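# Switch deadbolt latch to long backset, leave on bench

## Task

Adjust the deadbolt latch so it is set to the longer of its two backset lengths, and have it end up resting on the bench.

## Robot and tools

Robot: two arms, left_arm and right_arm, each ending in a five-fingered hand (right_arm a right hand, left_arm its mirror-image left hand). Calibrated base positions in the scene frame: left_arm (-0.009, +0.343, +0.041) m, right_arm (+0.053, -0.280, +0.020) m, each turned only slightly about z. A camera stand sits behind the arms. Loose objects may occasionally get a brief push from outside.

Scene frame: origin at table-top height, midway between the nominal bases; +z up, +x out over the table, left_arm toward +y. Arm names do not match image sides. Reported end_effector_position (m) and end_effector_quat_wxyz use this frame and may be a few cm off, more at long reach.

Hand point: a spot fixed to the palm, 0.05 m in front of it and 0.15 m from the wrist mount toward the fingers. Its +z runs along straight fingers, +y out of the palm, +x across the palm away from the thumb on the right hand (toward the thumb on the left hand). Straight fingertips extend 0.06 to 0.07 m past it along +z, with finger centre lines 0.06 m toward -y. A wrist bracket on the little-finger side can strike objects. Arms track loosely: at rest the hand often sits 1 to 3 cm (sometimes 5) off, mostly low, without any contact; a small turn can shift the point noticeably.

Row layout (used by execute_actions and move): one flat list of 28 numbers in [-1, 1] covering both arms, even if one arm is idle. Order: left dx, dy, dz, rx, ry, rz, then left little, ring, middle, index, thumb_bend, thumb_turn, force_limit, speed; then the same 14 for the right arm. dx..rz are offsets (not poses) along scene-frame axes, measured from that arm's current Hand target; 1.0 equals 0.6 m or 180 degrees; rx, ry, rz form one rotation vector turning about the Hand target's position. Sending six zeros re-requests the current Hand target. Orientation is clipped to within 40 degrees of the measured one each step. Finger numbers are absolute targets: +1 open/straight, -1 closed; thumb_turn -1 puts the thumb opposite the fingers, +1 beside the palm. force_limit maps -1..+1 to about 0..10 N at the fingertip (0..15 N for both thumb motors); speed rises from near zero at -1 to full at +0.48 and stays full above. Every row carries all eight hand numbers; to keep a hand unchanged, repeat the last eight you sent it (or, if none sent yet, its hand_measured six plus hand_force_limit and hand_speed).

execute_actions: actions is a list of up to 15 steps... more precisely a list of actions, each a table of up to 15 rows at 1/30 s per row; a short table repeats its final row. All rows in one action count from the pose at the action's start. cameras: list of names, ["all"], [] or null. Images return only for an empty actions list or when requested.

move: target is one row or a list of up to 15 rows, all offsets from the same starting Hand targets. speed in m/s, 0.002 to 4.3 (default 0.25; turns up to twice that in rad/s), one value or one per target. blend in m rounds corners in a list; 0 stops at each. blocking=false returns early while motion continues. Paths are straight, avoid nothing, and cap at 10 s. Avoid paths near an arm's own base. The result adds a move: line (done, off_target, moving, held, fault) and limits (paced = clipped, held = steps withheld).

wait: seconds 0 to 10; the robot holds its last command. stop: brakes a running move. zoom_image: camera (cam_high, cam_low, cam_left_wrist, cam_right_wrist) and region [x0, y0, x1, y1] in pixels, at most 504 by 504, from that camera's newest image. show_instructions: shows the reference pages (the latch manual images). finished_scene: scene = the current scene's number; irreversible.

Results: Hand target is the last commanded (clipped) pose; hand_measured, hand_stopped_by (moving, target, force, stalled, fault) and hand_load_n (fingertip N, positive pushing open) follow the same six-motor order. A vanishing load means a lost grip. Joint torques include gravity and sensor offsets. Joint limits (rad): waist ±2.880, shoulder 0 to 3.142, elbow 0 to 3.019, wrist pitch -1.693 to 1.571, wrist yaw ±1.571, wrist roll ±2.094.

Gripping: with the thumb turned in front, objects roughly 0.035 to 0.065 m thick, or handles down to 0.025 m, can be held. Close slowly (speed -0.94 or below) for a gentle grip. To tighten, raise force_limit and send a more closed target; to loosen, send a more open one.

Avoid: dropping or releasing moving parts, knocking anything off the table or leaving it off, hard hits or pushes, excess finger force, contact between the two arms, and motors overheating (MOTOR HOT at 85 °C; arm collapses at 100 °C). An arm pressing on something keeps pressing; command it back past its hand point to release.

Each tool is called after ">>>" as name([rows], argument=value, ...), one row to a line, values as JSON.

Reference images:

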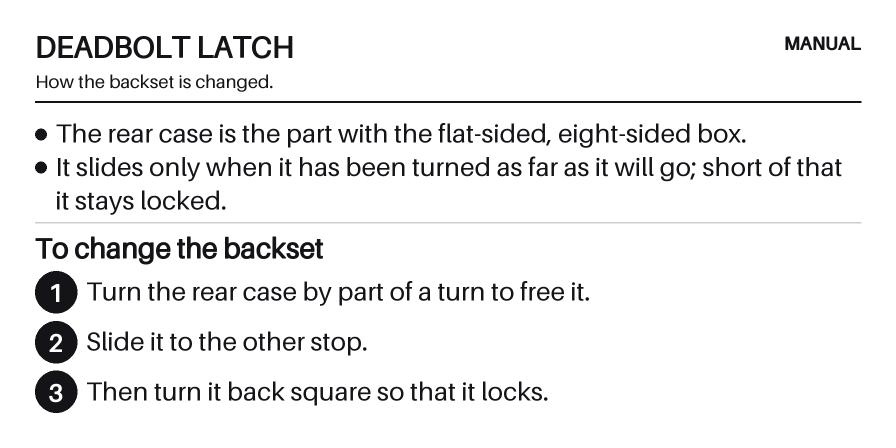

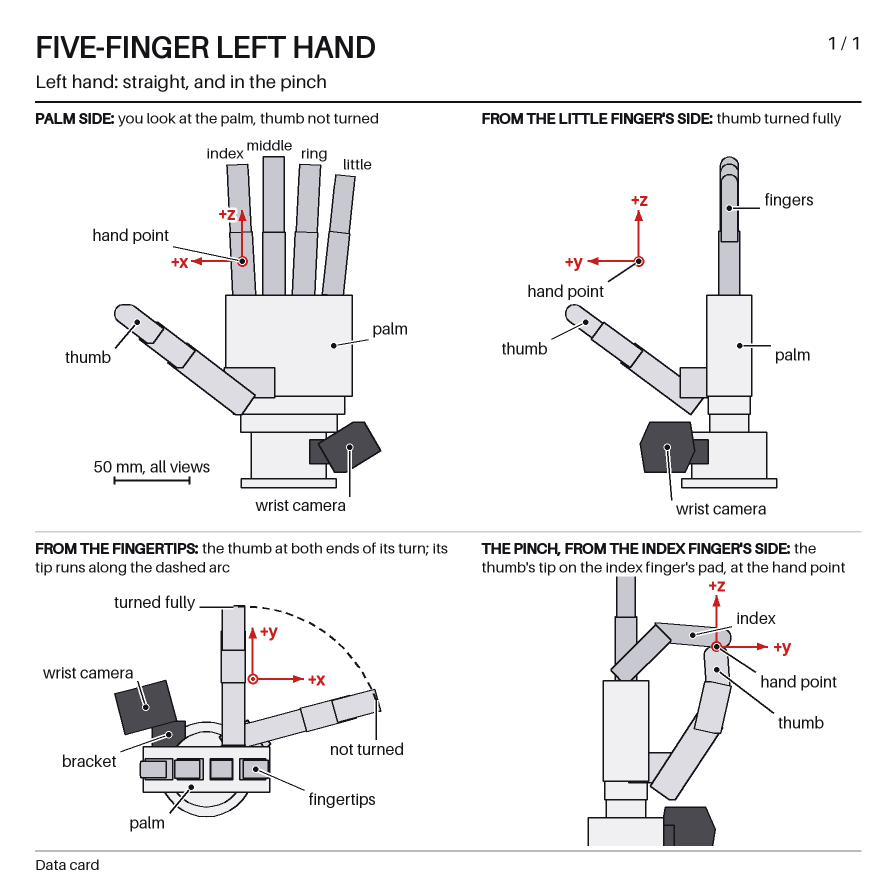

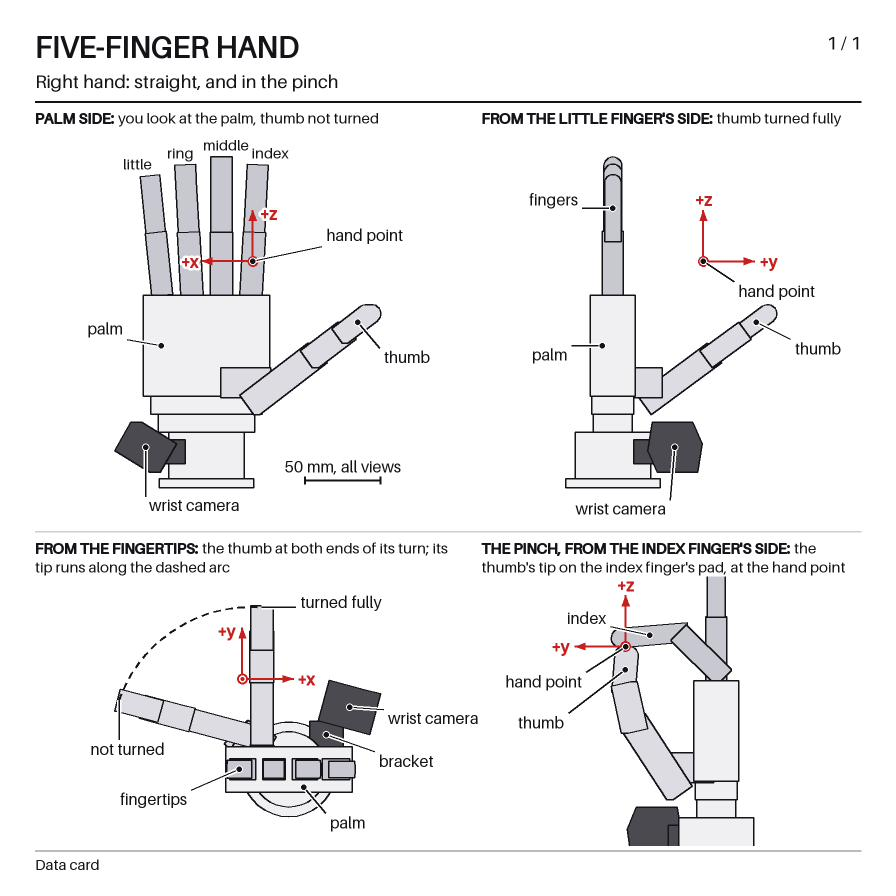

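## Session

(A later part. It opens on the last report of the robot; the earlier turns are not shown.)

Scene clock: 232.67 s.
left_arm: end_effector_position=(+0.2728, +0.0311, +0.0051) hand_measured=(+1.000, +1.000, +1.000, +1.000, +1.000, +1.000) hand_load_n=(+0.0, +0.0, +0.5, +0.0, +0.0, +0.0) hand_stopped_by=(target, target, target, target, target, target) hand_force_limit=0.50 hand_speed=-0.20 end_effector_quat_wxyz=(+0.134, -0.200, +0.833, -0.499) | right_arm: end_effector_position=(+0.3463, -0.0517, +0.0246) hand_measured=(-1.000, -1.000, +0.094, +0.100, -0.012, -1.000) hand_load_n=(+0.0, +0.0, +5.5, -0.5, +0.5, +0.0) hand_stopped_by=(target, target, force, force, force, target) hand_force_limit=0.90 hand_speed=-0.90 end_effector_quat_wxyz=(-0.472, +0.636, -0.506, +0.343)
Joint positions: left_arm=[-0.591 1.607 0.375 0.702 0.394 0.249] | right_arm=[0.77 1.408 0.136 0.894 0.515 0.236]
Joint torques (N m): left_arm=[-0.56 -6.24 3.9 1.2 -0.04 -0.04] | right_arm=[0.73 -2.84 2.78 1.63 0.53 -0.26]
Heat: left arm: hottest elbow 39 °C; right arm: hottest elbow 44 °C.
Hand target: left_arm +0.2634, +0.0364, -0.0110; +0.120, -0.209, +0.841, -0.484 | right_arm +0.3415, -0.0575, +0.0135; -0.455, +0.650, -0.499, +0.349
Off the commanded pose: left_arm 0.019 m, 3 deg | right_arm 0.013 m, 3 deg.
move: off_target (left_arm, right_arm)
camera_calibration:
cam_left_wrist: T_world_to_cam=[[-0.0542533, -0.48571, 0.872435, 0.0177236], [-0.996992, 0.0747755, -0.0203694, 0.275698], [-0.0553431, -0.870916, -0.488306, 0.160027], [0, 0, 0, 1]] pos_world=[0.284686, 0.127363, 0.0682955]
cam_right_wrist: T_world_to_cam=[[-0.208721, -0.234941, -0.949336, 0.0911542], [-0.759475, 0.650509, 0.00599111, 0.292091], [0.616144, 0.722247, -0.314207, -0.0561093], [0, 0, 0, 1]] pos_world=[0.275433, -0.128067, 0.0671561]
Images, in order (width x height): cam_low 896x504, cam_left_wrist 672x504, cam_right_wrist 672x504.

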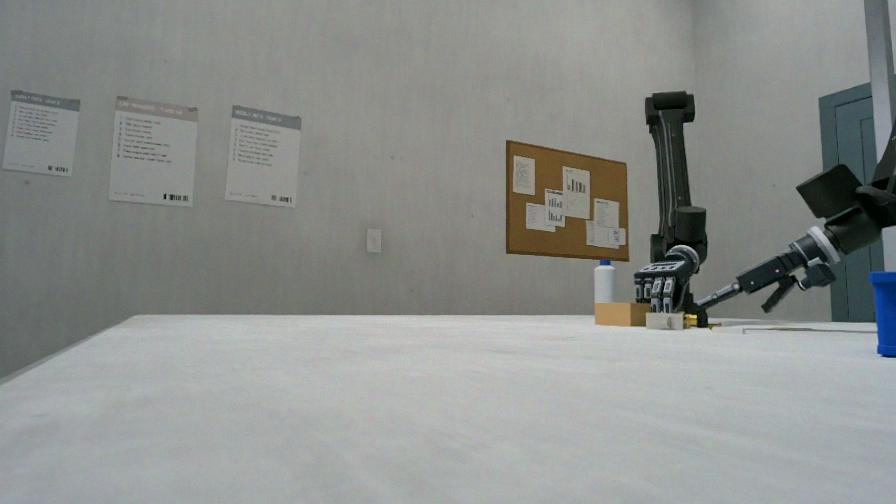

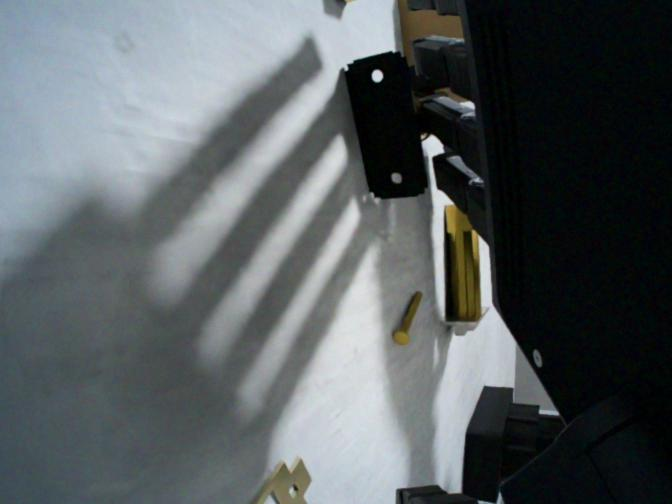

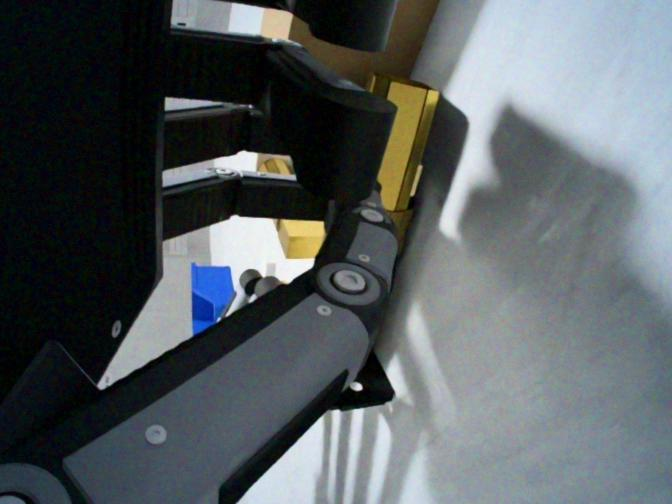

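>>> move([
  [0,0,0,0,0,0,1,1,1,1,1,1,0.5,-0.2,0,0,0,0,0,0,-1,-1,0.8,0.8,0.15,-1,0.8,-0.5],
  [0,0,0,0,0,0,1,1,1,1,1,1,0.5,-0.2,-0.01,0,0.15,0,0,0,-1,-1,0.8,0.8,0.15,-1,0.8,-0.5],
  [0.01,0.02,0.15,0,0,0,1,1,1,1,1,1,0.5,-0.2,-0.12,-0.1,0.2,0,0,0,-1,-1,0.8,0.8,0.15,-1,0.8,-0.5],
], speed=0.15, cameras=["cam_low","cam_left_wrist","cam_right_wrist","cam_high"])

>>> zoom_image(camera="cam_right_wrist", region=[350, 150, 550, 400])

>>> zoom_image(camera="cam_high", region=[370, 190, 440, 250])

Scene clock: 237.13 s.
left_arm: end_effector_position=(+0.2482, +0.0589, +0.0590) hand_measured=(+1.000, +1.000, +1.000, +1.000, +1.000, +1.000) hand_load_n=(+0.0, +0.0, +0.0, +0.0, +0.0, +0.0) hand_stopped_by=(target, target, target, target, target, target) hand_force_limit=0.50 hand_speed=-0.20 end_effector_quat_wxyz=(+0.104, -0.218, +0.849, -0.470) | right_arm: end_effector_position=(+0.2714, -0.1209, +0.1280) hand_measured=(-1.000, -1.000, +0.800, +0.800, +0.150, -1.000) hand_load_n=(+0.0, +0.0, +0.0, +0.0, +0.0, +0.0) hand_stopped_by=(target, target, target, target, target, target) hand_force_limit=0.80 hand_speed=-0.50 end_effector_quat_wxyz=(-0.449, +0.652, -0.497, +0.354)
Joint positions: left_arm=[-0.555 1.261 0.375 0.256 0.428 0.26] | right_arm=[0.87 0.205 0.178 -0.411 0.618 0.249]
Joint torques (N m): left_arm=[0.32 -7.36 11.26 0.98 0.19 0.11] | right_arm=[1.26 1.9 9.36 0.98 0.37 0.08]
Heat: left arm: hottest elbow 39 °C; right arm: hottest elbow 44 °C.
Hand target: left_arm +0.2694, +0.0484, +0.0790; +0.120, -0.209, +0.841, -0.484 | right_arm +0.2694, -0.1176, +0.1333; -0.455, +0.650, -0.498, +0.349
Off the commanded pose: left_arm 0.031 m, 3 deg | right_arm 0.007 m, 1 deg.
move: off_target (left_arm)
camera_calibration:
cam_left_wrist: T_world_to_cam=[[0.0199046, -0.52619, 0.850134, -0.0318171], [-0.995133, 0.0716533, 0.0676492, 0.244757], [-0.0965112, -0.847343, -0.522203, 0.220107], [0, 0, 0, 1]] pos_world=[0.265442, 0.152227, 0.125432]
cam_right_wrist: T_world_to_cam=[[-0.219113, -0.292472, -0.930833, 0.150838], [-0.76009, 0.649333, -0.025103, 0.283609], [0.611762, 0.702016, -0.364582, 0.0777785], [0, 0, 0, 1]] pos_world=[0.201037, -0.194642, 0.175882]

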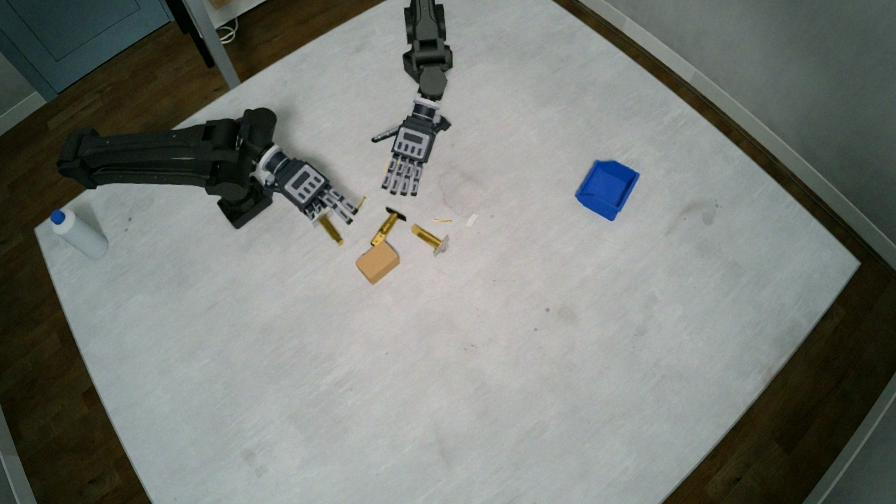

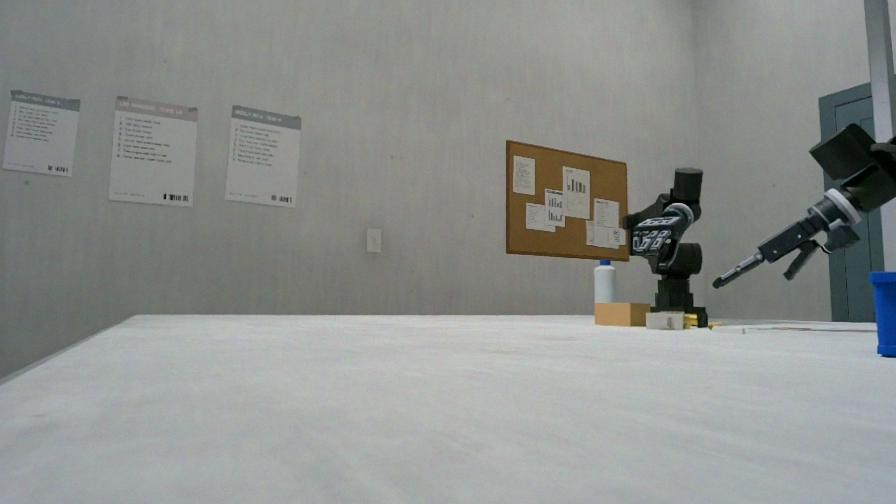

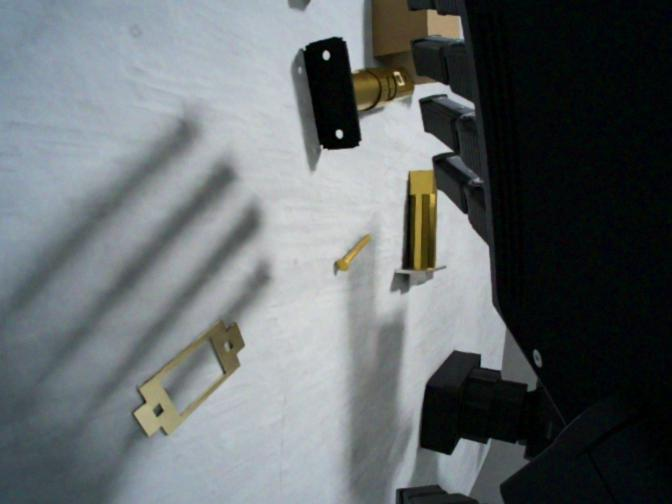

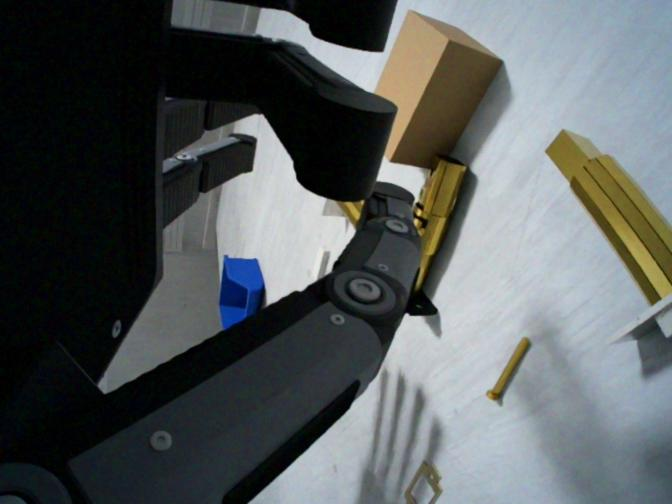

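Scaled by 2.016 from the camera's 672x504 image, which has a finer 960x720 frame.

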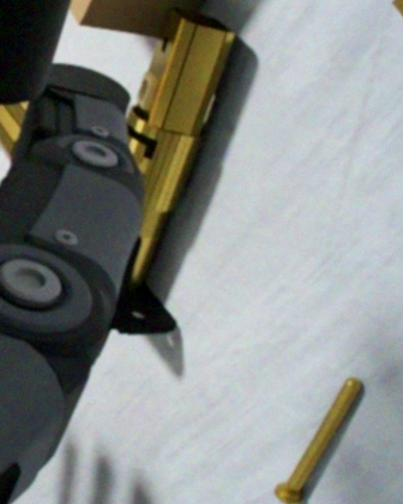

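Scaled by 7.200 from the camera's 896x504 image, which has a finer 1280x720 frame.

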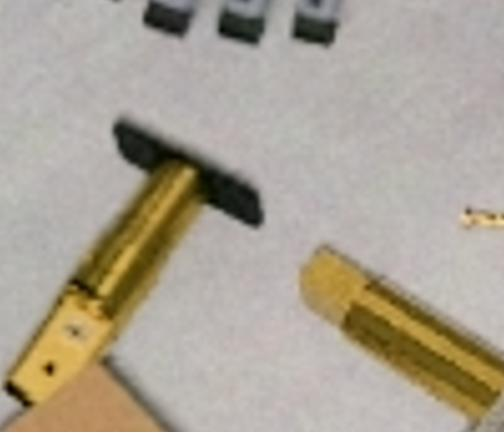

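>>> zoom_image(camera="cam_left_wrist", region=[290, 20, 430, 160])

>>> zoom_image(camera="cam_left_wrist", region=[345, 55, 420, 120])

Scaled by 3.600 from the camera's 672x504 image, which has a finer 960x720 frame.

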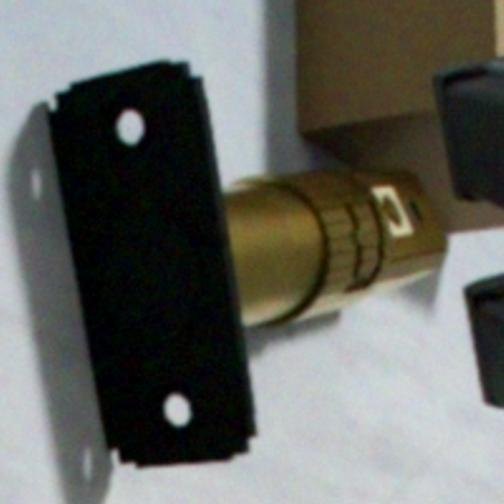

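Scaled by 6.720 from the camera's 672x504 image, which has a finer 960x720 frame.

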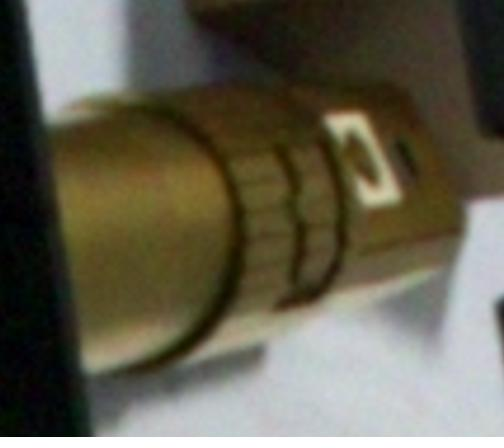

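>>> move(target=[0.035,-0.01,0.06,0.0736,0.039,0,1,1,1,1,1,1,0.5,-0.2,0,0,0,0,0,0,-1,-1,0.8,0.8,0.15,-1,0.8,-0.5], speed=0.15, cameras=["cam_left_wrist"])

Scene clock: 239.43 s.
left_arm: end_effector_position=(+0.2753, +0.0554, +0.0993) hand_measured=(+1.000, +1.000, +1.000, +1.000, +1.000, +1.000) hand_load_n=(+0.0, +0.0, +0.0, +0.0, +0.0, -0.5) hand_stopped_by=(target, target, target, target, target, target) hand_force_limit=0.50 hand_speed=-0.20 end_effector_quat_wxyz=(+0.082, -0.234, +0.899, -0.361) | right_arm: end_effector_position=(+0.2714, -0.1210, +0.1280) hand_measured=(-1.000, -1.000, +0.800, +0.800, +0.150, -1.000) hand_load_n=(+0.0, +0.0, +0.0, +0.0, +0.0, +0.0) hand_stopped_by=(target, target, target, target, target, target) hand_force_limit=0.80 hand_speed=-0.50 end_effector_quat_wxyz=(-0.449, +0.652, -0.498, +0.354)
Joint positions: left_arm=[-0.583 1.256 0.659 -0.274 0.321 0.329] | right_arm=[0.87 0.205 0.178 -0.411 0.618 0.249]
Joint torques (N m): left_arm=[-0.97 -7.06 12.97 0.75 0.03 0.11] | right_arm=[1.32 1.79 9.35 0.95 0.38 0.09]
Heat: left arm: hottest elbow 39 °C; right arm: hottest elbow 45 °C.
Hand target: left_arm +0.2903, +0.0423, +0.1150; +0.092, -0.223, +0.897, -0.370 | right_arm +0.2694, -0.1176, +0.1333; -0.455, +0.650, -0.499, +0.349
Off the commanded pose: left_arm 0.025 m, 2 deg | right_arm 0.007 m, 1 deg.
move: off_target (left_arm)
camera_calibration:
cam_left_wrist: T_world_to_cam=[[0.11005, -0.698324, 0.707271, -0.0695975], [-0.981358, 0.0364623, 0.188698, 0.25544], [-0.157561, -0.714852, -0.681293, 0.266037], [0, 0, 0, 1]] pos_world=[0.300254, 0.132262, 0.182273]
Images, in order (width x height): cam_left_wrist 672x504.

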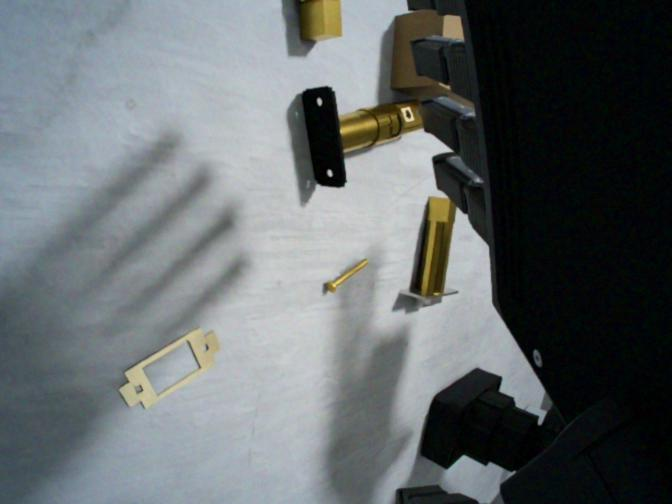

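>>> zoom_image(camera="cam_left_wrist", region=[335, 90, 430, 160])

>>> zoom_image(camera="cam_left_wrist", region=[370, 95, 420, 145])

Scaled by 5.305 from the camera's 672x504 image, which has a finer 960x720 frame.

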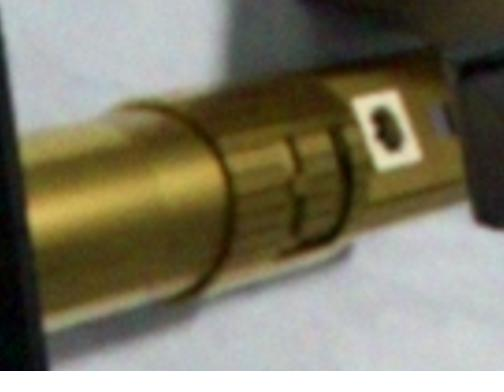

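Scaled by 10.080 from the camera's 672x504 image, which has a finer 960x720 frame.

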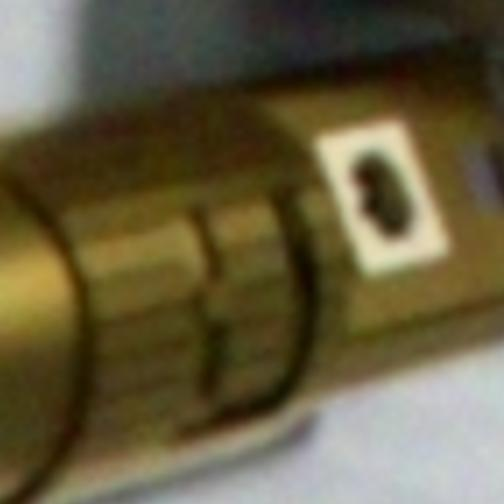

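>>> move([
  [-0.02,0.12,0.02,0,0,0,1,1,1,1,1,1,0.5,-0.2,0.05,0.02,0.03,-0.0351,0.1047,0.0384,-1,-1,0.8,0.8,0.15,-1,0.8,-0.5],
  [-0.02,0.12,0.02,0,0,0,1,1,1,1,1,1,0.5,-0.2,0.1043,0.0927,-0.022,-0.0351,0.1047,0.0384,-1,-1,0.8,0.8,0.15,-1,0.8,-0.5],
], speed=0.15, cameras=["cam_left_wrist","cam_right_wrist","cam_high"])

>>> zoom_image(camera="cam_right_wrist", region=[370, 50, 600, 330])

>>> zoom_image(camera="cam_high", region=[360, 190, 430, 260])

Scene clock: 246.07 s.
left_arm: end_effector_position=(+0.2805, +0.1111, +0.1248) hand_measured=(+1.000, +1.000, +1.000, +1.000, +1.000, +1.000) hand_load_n=(+0.0, +0.0, +0.0, +0.0, +0.0, -0.5) hand_stopped_by=(target, target, target, target, target, target) hand_force_limit=0.50 hand_speed=-0.20 end_effector_quat_wxyz=(+0.090, -0.226, +0.897, -0.370) | right_arm: end_effector_position=(+0.3134, -0.0816, +0.0920) hand_measured=(-1.000, -1.000, +0.800, +0.800, +0.150, -1.000) hand_load_n=(+0.0, +0.0, +0.0, +0.0, +0.0, +0.0) hand_stopped_by=(target, target, target, target, target, target) hand_force_limit=0.80 hand_speed=-0.50 end_effector_quat_wxyz=(-0.322, +0.764, -0.509, +0.230)
Joint positions: left_arm=[-0.423 1.128 0.638 -0.405 0.429 0.471] | right_arm=[0.609 0.853 0.425 -0.352 0.213 0.172]
Joint torques (N m): left_arm=[0.03 -8.06 8.44 0.72 0.26 0.1] | right_arm=[1.32 -2.14 11.81 1.81 0.29 0.09]
Heat: left arm: hottest elbow 41 °C; right arm: hottest elbow 47 °C.
Hand target: left_arm +0.2784, +0.1144, +0.1270; +0.092, -0.223, +0.897, -0.370 | right_arm +0.3320, -0.0619, +0.1203; -0.352, +0.751, -0.506, +0.237
Off the commanded pose: left_arm 0.004 m, 0 deg | right_arm 0.039 m, 4 deg.
move: off_target (right_arm)
camera_calibration:
cam_left_wrist: T_world_to_cam=[[0.0860842, -0.689706, 0.718954, -0.0449478], [-0.985219, 0.0483385, 0.164338, 0.256444], [-0.148098, -0.722474, -0.675351, 0.321522], [0, 0, 0, 1]] pos_world=[0.30414, 0.188894, 0.207312]
cam_right_wrist: T_world_to_cam=[[-0.49752, -0.451281, -0.740823, 0.1949], [-0.800712, 0.567417, 0.192091, 0.27518], [0.333669, 0.688755, -0.643647, 0.123087], [0, 0, 0, 1]] pos_world=[0.276237, -0.152964, 0.170751]
Images, in order (width x height): cam_high 896x504, cam_left_wrist 672x504, cam_right_wrist 672x504.

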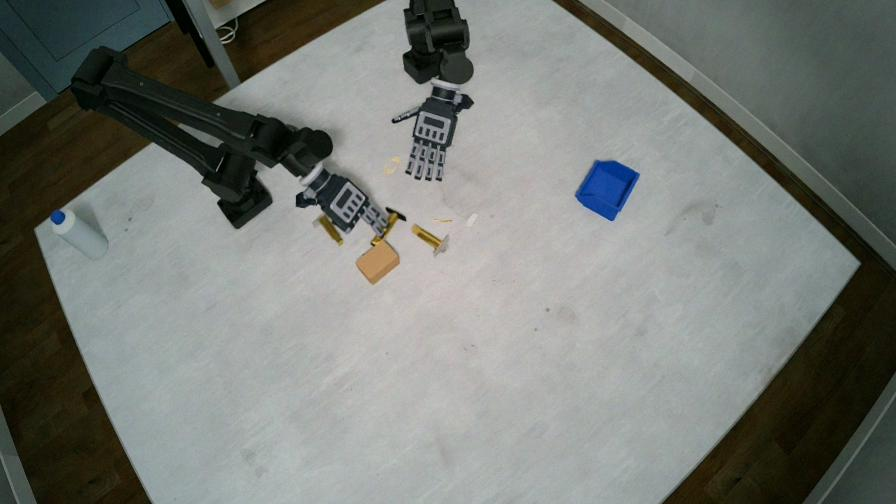

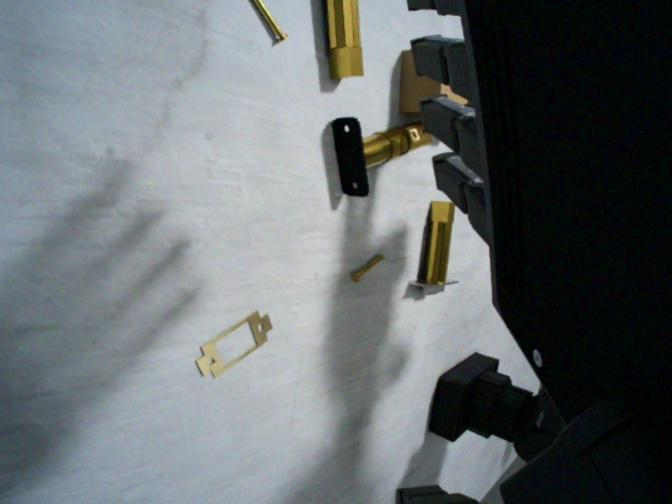

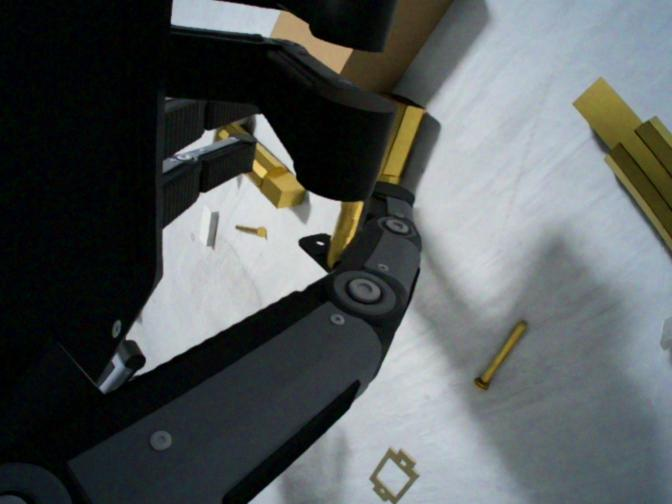

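Scaled by 1.800 from the camera's 672x504 image, which has a finer 960x720 frame.

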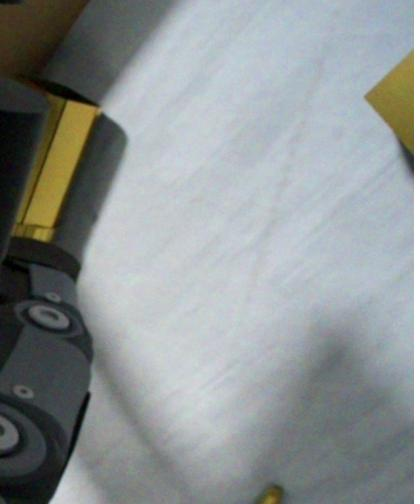

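Scaled by 7.200 from the camera's 896x504 image, which has a finer 1280x720 frame.

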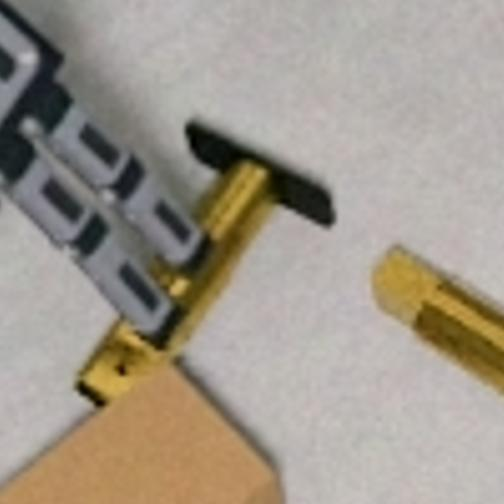

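>>> move([
  [0,0,0,0,0,0,1,1,1,1,1,1,0.5,-0.2,0.0217,0.045,0.0,0,0,0,-1,-1,0.8,0.8,0.15,-1,0.8,-0.5],
  [0,0,0,0,0,0,1,1,1,1,1,1,0.5,-0.2,0.005,0.0165,-0.117,0,0,0,-1,-1,0.8,0.8,0.15,-1,0.8,-0.5],
], speed=0.12, cameras=["cam_left_wrist","cam_right_wrist","cam_high"])

>>> zoom_image(camera="cam_left_wrist", region=[320, 90, 450, 220])

>>> zoom_image(camera="cam_high", region=[360, 190, 430, 260])

>>> zoom_image(camera="cam_right_wrist", region=[270, 50, 470, 330])

Scene clock: 252.60 s.
left_arm: end_effector_position=(+0.2805, +0.1111, +0.1248) hand_measured=(+1.000, +1.000, +1.000, +1.000, +1.000, +1.000) hand_load_n=(+0.0, +0.0, +0.0, +0.0, +0.0, +0.0) hand_stopped_by=(target, target, target, target, target, target) hand_force_limit=0.50 hand_speed=-0.20 end_effector_quat_wxyz=(+0.090, -0.226, +0.897, -0.370) | right_arm: end_effector_position=(+0.3330, -0.0488, +0.0528) hand_measured=(-1.000, -1.000, +0.800, +0.800, +0.150, -1.000) hand_load_n=(+0.0, +0.0, +0.0, +0.0, +0.0, +0.0) hand_stopped_by=(target, target, target, target, target, target) hand_force_limit=0.80 hand_speed=-0.50 end_effector_quat_wxyz=(-0.351, +0.753, -0.504, +0.236)
Joint positions: left_arm=[-0.423 1.128 0.638 -0.405 0.429 0.471] | right_arm=[0.658 1.064 0.379 -0.037 0.24 0.204]
Joint torques (N m): left_arm=[0.09 -7.94 8.44 0.72 0.25 0.11] | right_arm=[-0.56 -3.72 6.22 1.88 0 -0.06]
Motor temperatures (°C): left_arm=[34 37 41 32 32 32] | right_arm=[33 36 49 35 34 33]
Heat: left arm: hottest elbow 41 °C; right arm: hottest elbow 49 °C.
Hand target: left_arm +0.2784, +0.1144, +0.1270; +0.092, -0.223, +0.897, -0.370 | right_arm +0.3349, -0.0521, +0.0499; -0.351, +0.751, -0.507, +0.237
Off the commanded pose: left_arm 0.004 m, 0 deg | right_arm 0.005 m, 0 deg.
move: done
camera_calibration:
cam_left_wrist: T_world_to_cam=[[0.0860842, -0.689706, 0.718954, -0.0449478], [-0.985219, 0.0483385, 0.164338, 0.256444], [-0.148098, -0.722474, -0.675351, 0.321522], [0, 0, 0, 1]] pos_world=[0.30414, 0.188894, 0.207312]
cam_right_wrist: T_world_to_cam=[[-0.458732, -0.421057, -0.782481, 0.181117], [-0.813315, 0.55364, 0.178892, 0.283971], [0.357889, 0.718466, -0.596424, 0.0596167], [0, 0, 0, 1]] pos_world=[0.292706, -0.123789, 0.126477]
Images, in order (width x height): cam_high 896x504, cam_left_wrist 672x504, cam_right_wrist 672x504.

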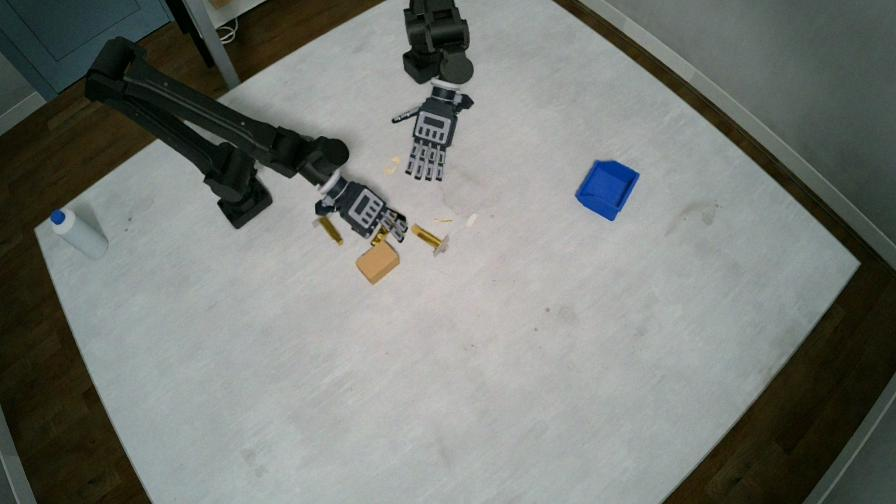

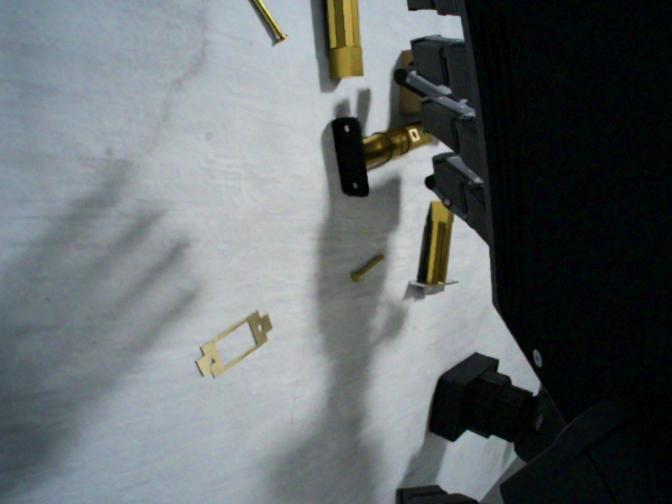

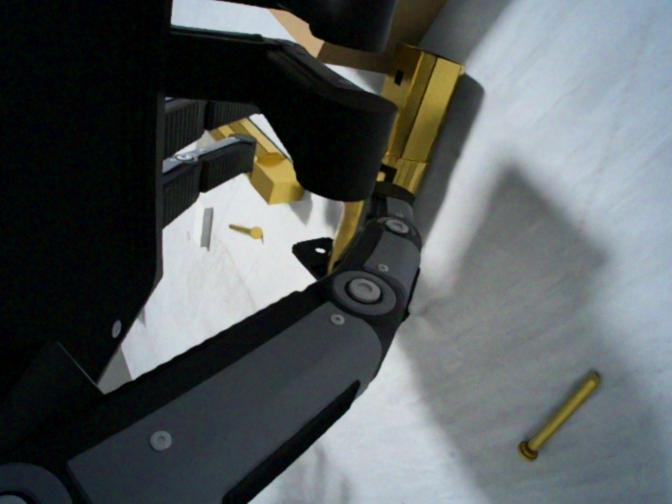

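Scaled by 3.877 from the camera's 672x504 image, which has a finer 960x720 frame.

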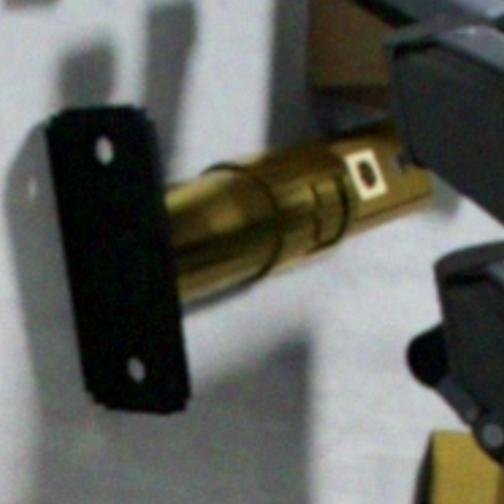

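Scaled by 7.200 from the camera's 896x504 image, which has a finer 1280x720 frame.

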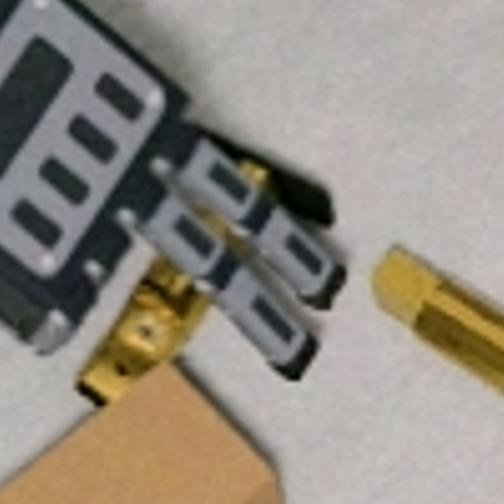

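Scaled by 1.800 from the camera's 672x504 image, which has a finer 960x720 frame.

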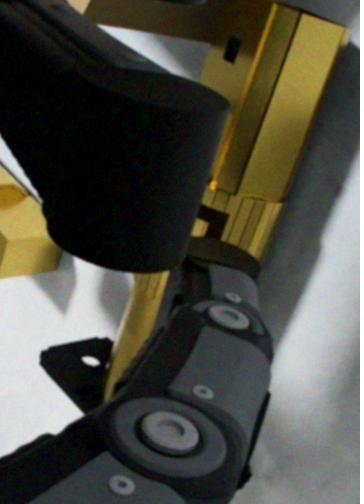

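>>> move([
  [0,0,0,0,0,0,1,1,1,1,1,1,0.5,-0.2,0.0,0.0,-0.041,0,0,0,-1,-1,0.8,0.8,0.15,-1,0.8,-0.5],
], speed=0.06, cameras=["cam_left_wrist","cam_right_wrist","cam_low"])

>>> zoom_image(camera="cam_left_wrist", region=[320, 90, 450, 220])

>>> zoom_image(camera="cam_right_wrist", region=[270, 50, 470, 330])

Scene clock: 254.20 s.
left_arm: end_effector_position=(+0.2805, +0.1111, +0.1248) hand_measured=(+1.000, +1.000, +1.000, +1.000, +1.000, +1.000) hand_load_n=(+0.0, +0.0, +0.0, +0.0, +0.0, +0.0) hand_stopped_by=(target, target, target, target, target, target) hand_force_limit=0.50 hand_speed=-0.20 end_effector_quat_wxyz=(+0.090, -0.226, +0.897, -0.370) | right_arm: end_effector_position=(+0.3347, -0.0474, +0.0302) hand_measured=(-1.000, -1.000, +0.800, +0.800, +0.150, -1.000) hand_load_n=(+0.0, +0.0, +0.0, -0.5, +0.0, +0.0) hand_stopped_by=(target, target, target, target, target, target) hand_force_limit=0.80 hand_speed=-0.50 end_effector_quat_wxyz=(-0.354, +0.752, -0.503, +0.237)
Joint positions: left_arm=[-0.423 1.128 0.638 -0.405 0.429 0.471] | right_arm=[0.658 1.148 0.346 0.085 0.24 0.204]
Joint torques (N m): left_arm=[0.09 -8.06 8.47 0.72 0.26 0.12] | right_arm=[-0.5 -3.96 5.45 1.91 0 -0.06]
Heat: left arm: hottest elbow 41 °C; right arm: hottest elbow 49 °C.
Hand target: left_arm +0.2784, +0.1144, +0.1270; +0.092, -0.223, +0.897, -0.370 | right_arm +0.3350, -0.0520, +0.0254; -0.352, +0.751, -0.506, +0.237
Off the commanded pose: left_arm 0.004 m, 0 deg | right_arm 0.007 m, 0 deg.
move: done
camera_calibration:
cam_left_wrist: T_world_to_cam=[[0.0860842, -0.689706, 0.718954, -0.0449478], [-0.985219, 0.0483385, 0.164338, 0.256444], [-0.148098, -0.722474, -0.675351, 0.321522], [0, 0, 0, 1]] pos_world=[0.30414, 0.188894, 0.207312]
cam_right_wrist: T_world_to_cam=[[-0.45529, -0.41809, -0.786074, 0.163949], [-0.814087, 0.552986, 0.177397, 0.288915], [0.360519, 0.720699, -0.59213, 0.0436666], [0, 0, 0, 1]] pos_world=[0.294104, -0.122691, 0.103479]
Images, in order (width x height): cam_low 896x504, cam_left_wrist 672x504, cam_right_wrist 672x504.

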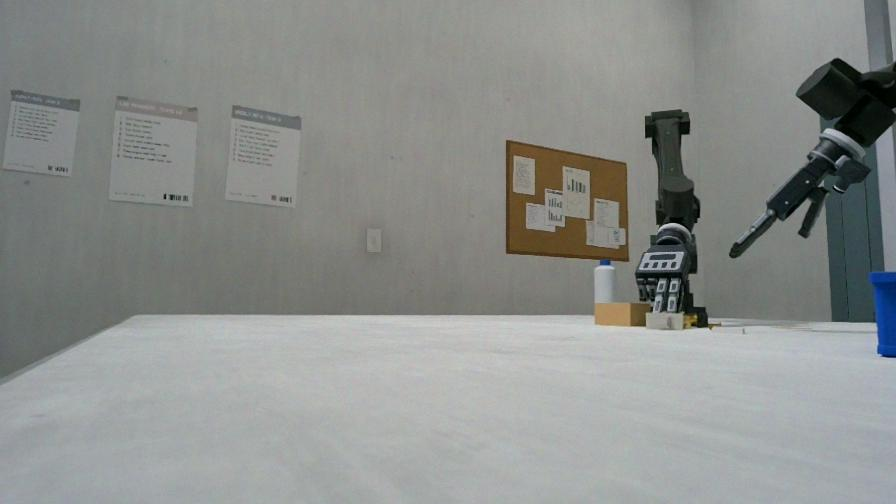

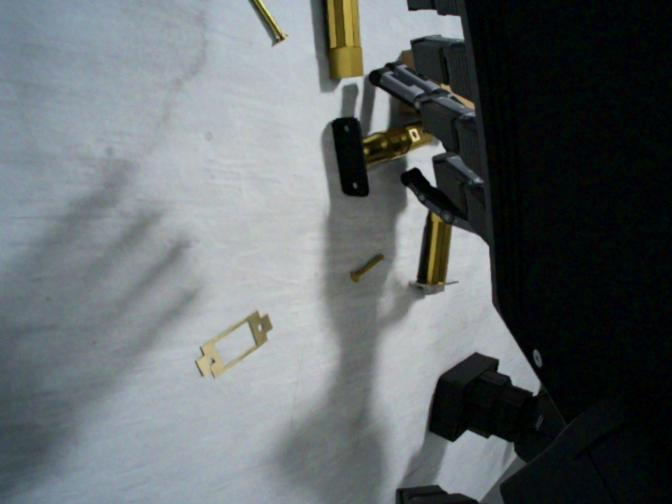

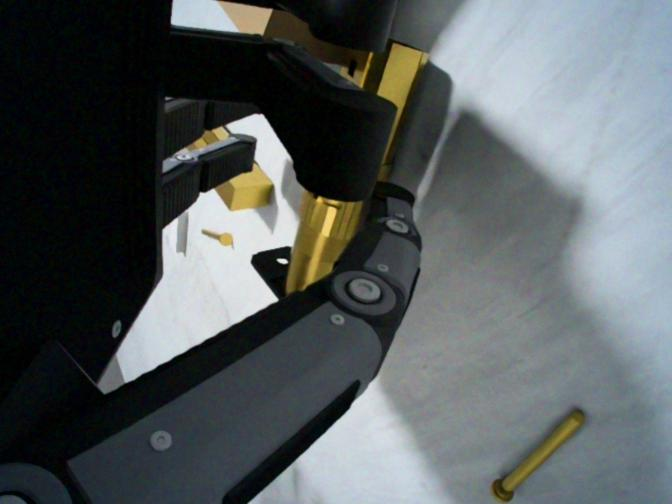

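Scaled by 3.877 from the camera's 672x504 image, which has a finer 960x720 frame.

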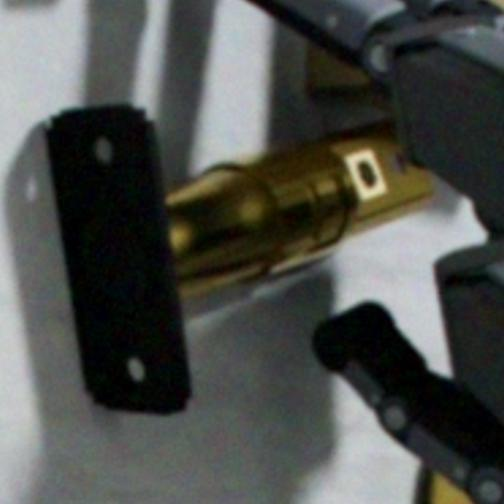

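Scaled by 1.800 from the camera's 672x504 image, which has a finer 960x720 frame.

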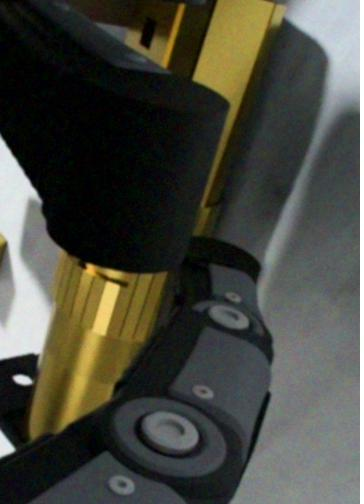

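>>> move([
  [0,0,0,0,0,0,1,1,1,1,1,1,0.5,-0.2,0.009,0.004,0.04,0,0,0,-1,-1,0.8,0.8,0.15,-1,0.8,-0.5],
  [0,0,0,0,0,0,1,1,1,1,1,1,0.5,-0.2,0.009,0.002,0.0,0,0,0,-1,-1,0.8,0.8,0.15,-1,0.8,-0.5],
], speed=0.08, cameras=["cam_left_wrist"])

>>> zoom_image(camera="cam_left_wrist", region=[320, 90, 450, 220])

Scene clock: 256.70 s.
left_arm: end_effector_position=(+0.2805, +0.1111, +0.1248) hand_measured=(+1.000, +1.000, +1.000, +1.000, +1.000, +1.000) hand_load_n=(+0.0, +0.0, +0.0, -0.5, +0.0, +0.0) hand_stopped_by=(target, target, target, target, target, target) hand_force_limit=0.50 hand_speed=-0.20 end_effector_quat_wxyz=(+0.090, -0.226, +0.897, -0.370) | right_arm: end_effector_position=(+0.3350, -0.0488, +0.0250) hand_measured=(-1.000, -1.000, +0.800, +0.800, +0.150, -1.000) hand_load_n=(+0.0, +0.0, +0.0, +0.0, +0.0, +0.0) hand_stopped_by=(target, target, target, target, target, target) hand_force_limit=0.80 hand_speed=-0.50 end_effector_quat_wxyz=(-0.349, +0.754, -0.506, +0.233)
Joint positions: left_arm=[-0.423 1.128 0.638 -0.405 0.429 0.471] | right_arm=[0.651 1.167 0.346 0.093 0.233 0.204]
Joint torques (N m): left_arm=[0.15 -8 8.43 0.7 0.26 0.11] | right_arm=[-0.79 -4.13 6.15 1.91 0 -0.12]
Heat: left arm: hottest elbow 41 °C; right arm: hottest elbow 49 °C.
Hand target: left_arm +0.2784, +0.1144, +0.1270; +0.092, -0.223, +0.897, -0.370 | right_arm +0.3405, -0.0509, +0.0255; -0.352, +0.751, -0.507, +0.237
Off the commanded pose: left_arm 0.004 m, 0 deg | right_arm 0.006 m, 1 deg.
move: done
camera_calibration:
cam_left_wrist: T_world_to_cam=[[0.0860842, -0.689706, 0.718954, -0.0449478], [-0.985219, 0.0483385, 0.164338, 0.256444], [-0.148098, -0.722474, -0.675351, 0.321522], [0, 0, 0, 1]] pos_world=[0.30414, 0.188894, 0.207312]
Images, in order (width x height): cam_left_wrist 672x504.

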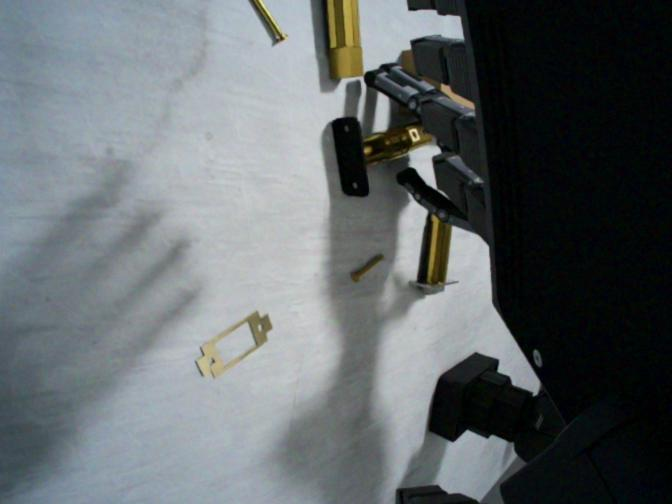

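Scaled by 3.877 from the camera's 672x504 image, which has a finer 960x720 frame.

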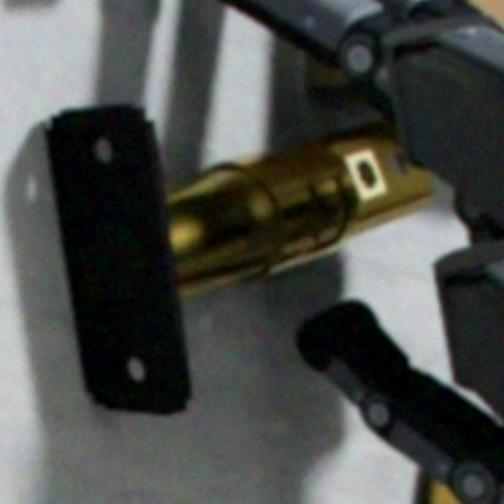

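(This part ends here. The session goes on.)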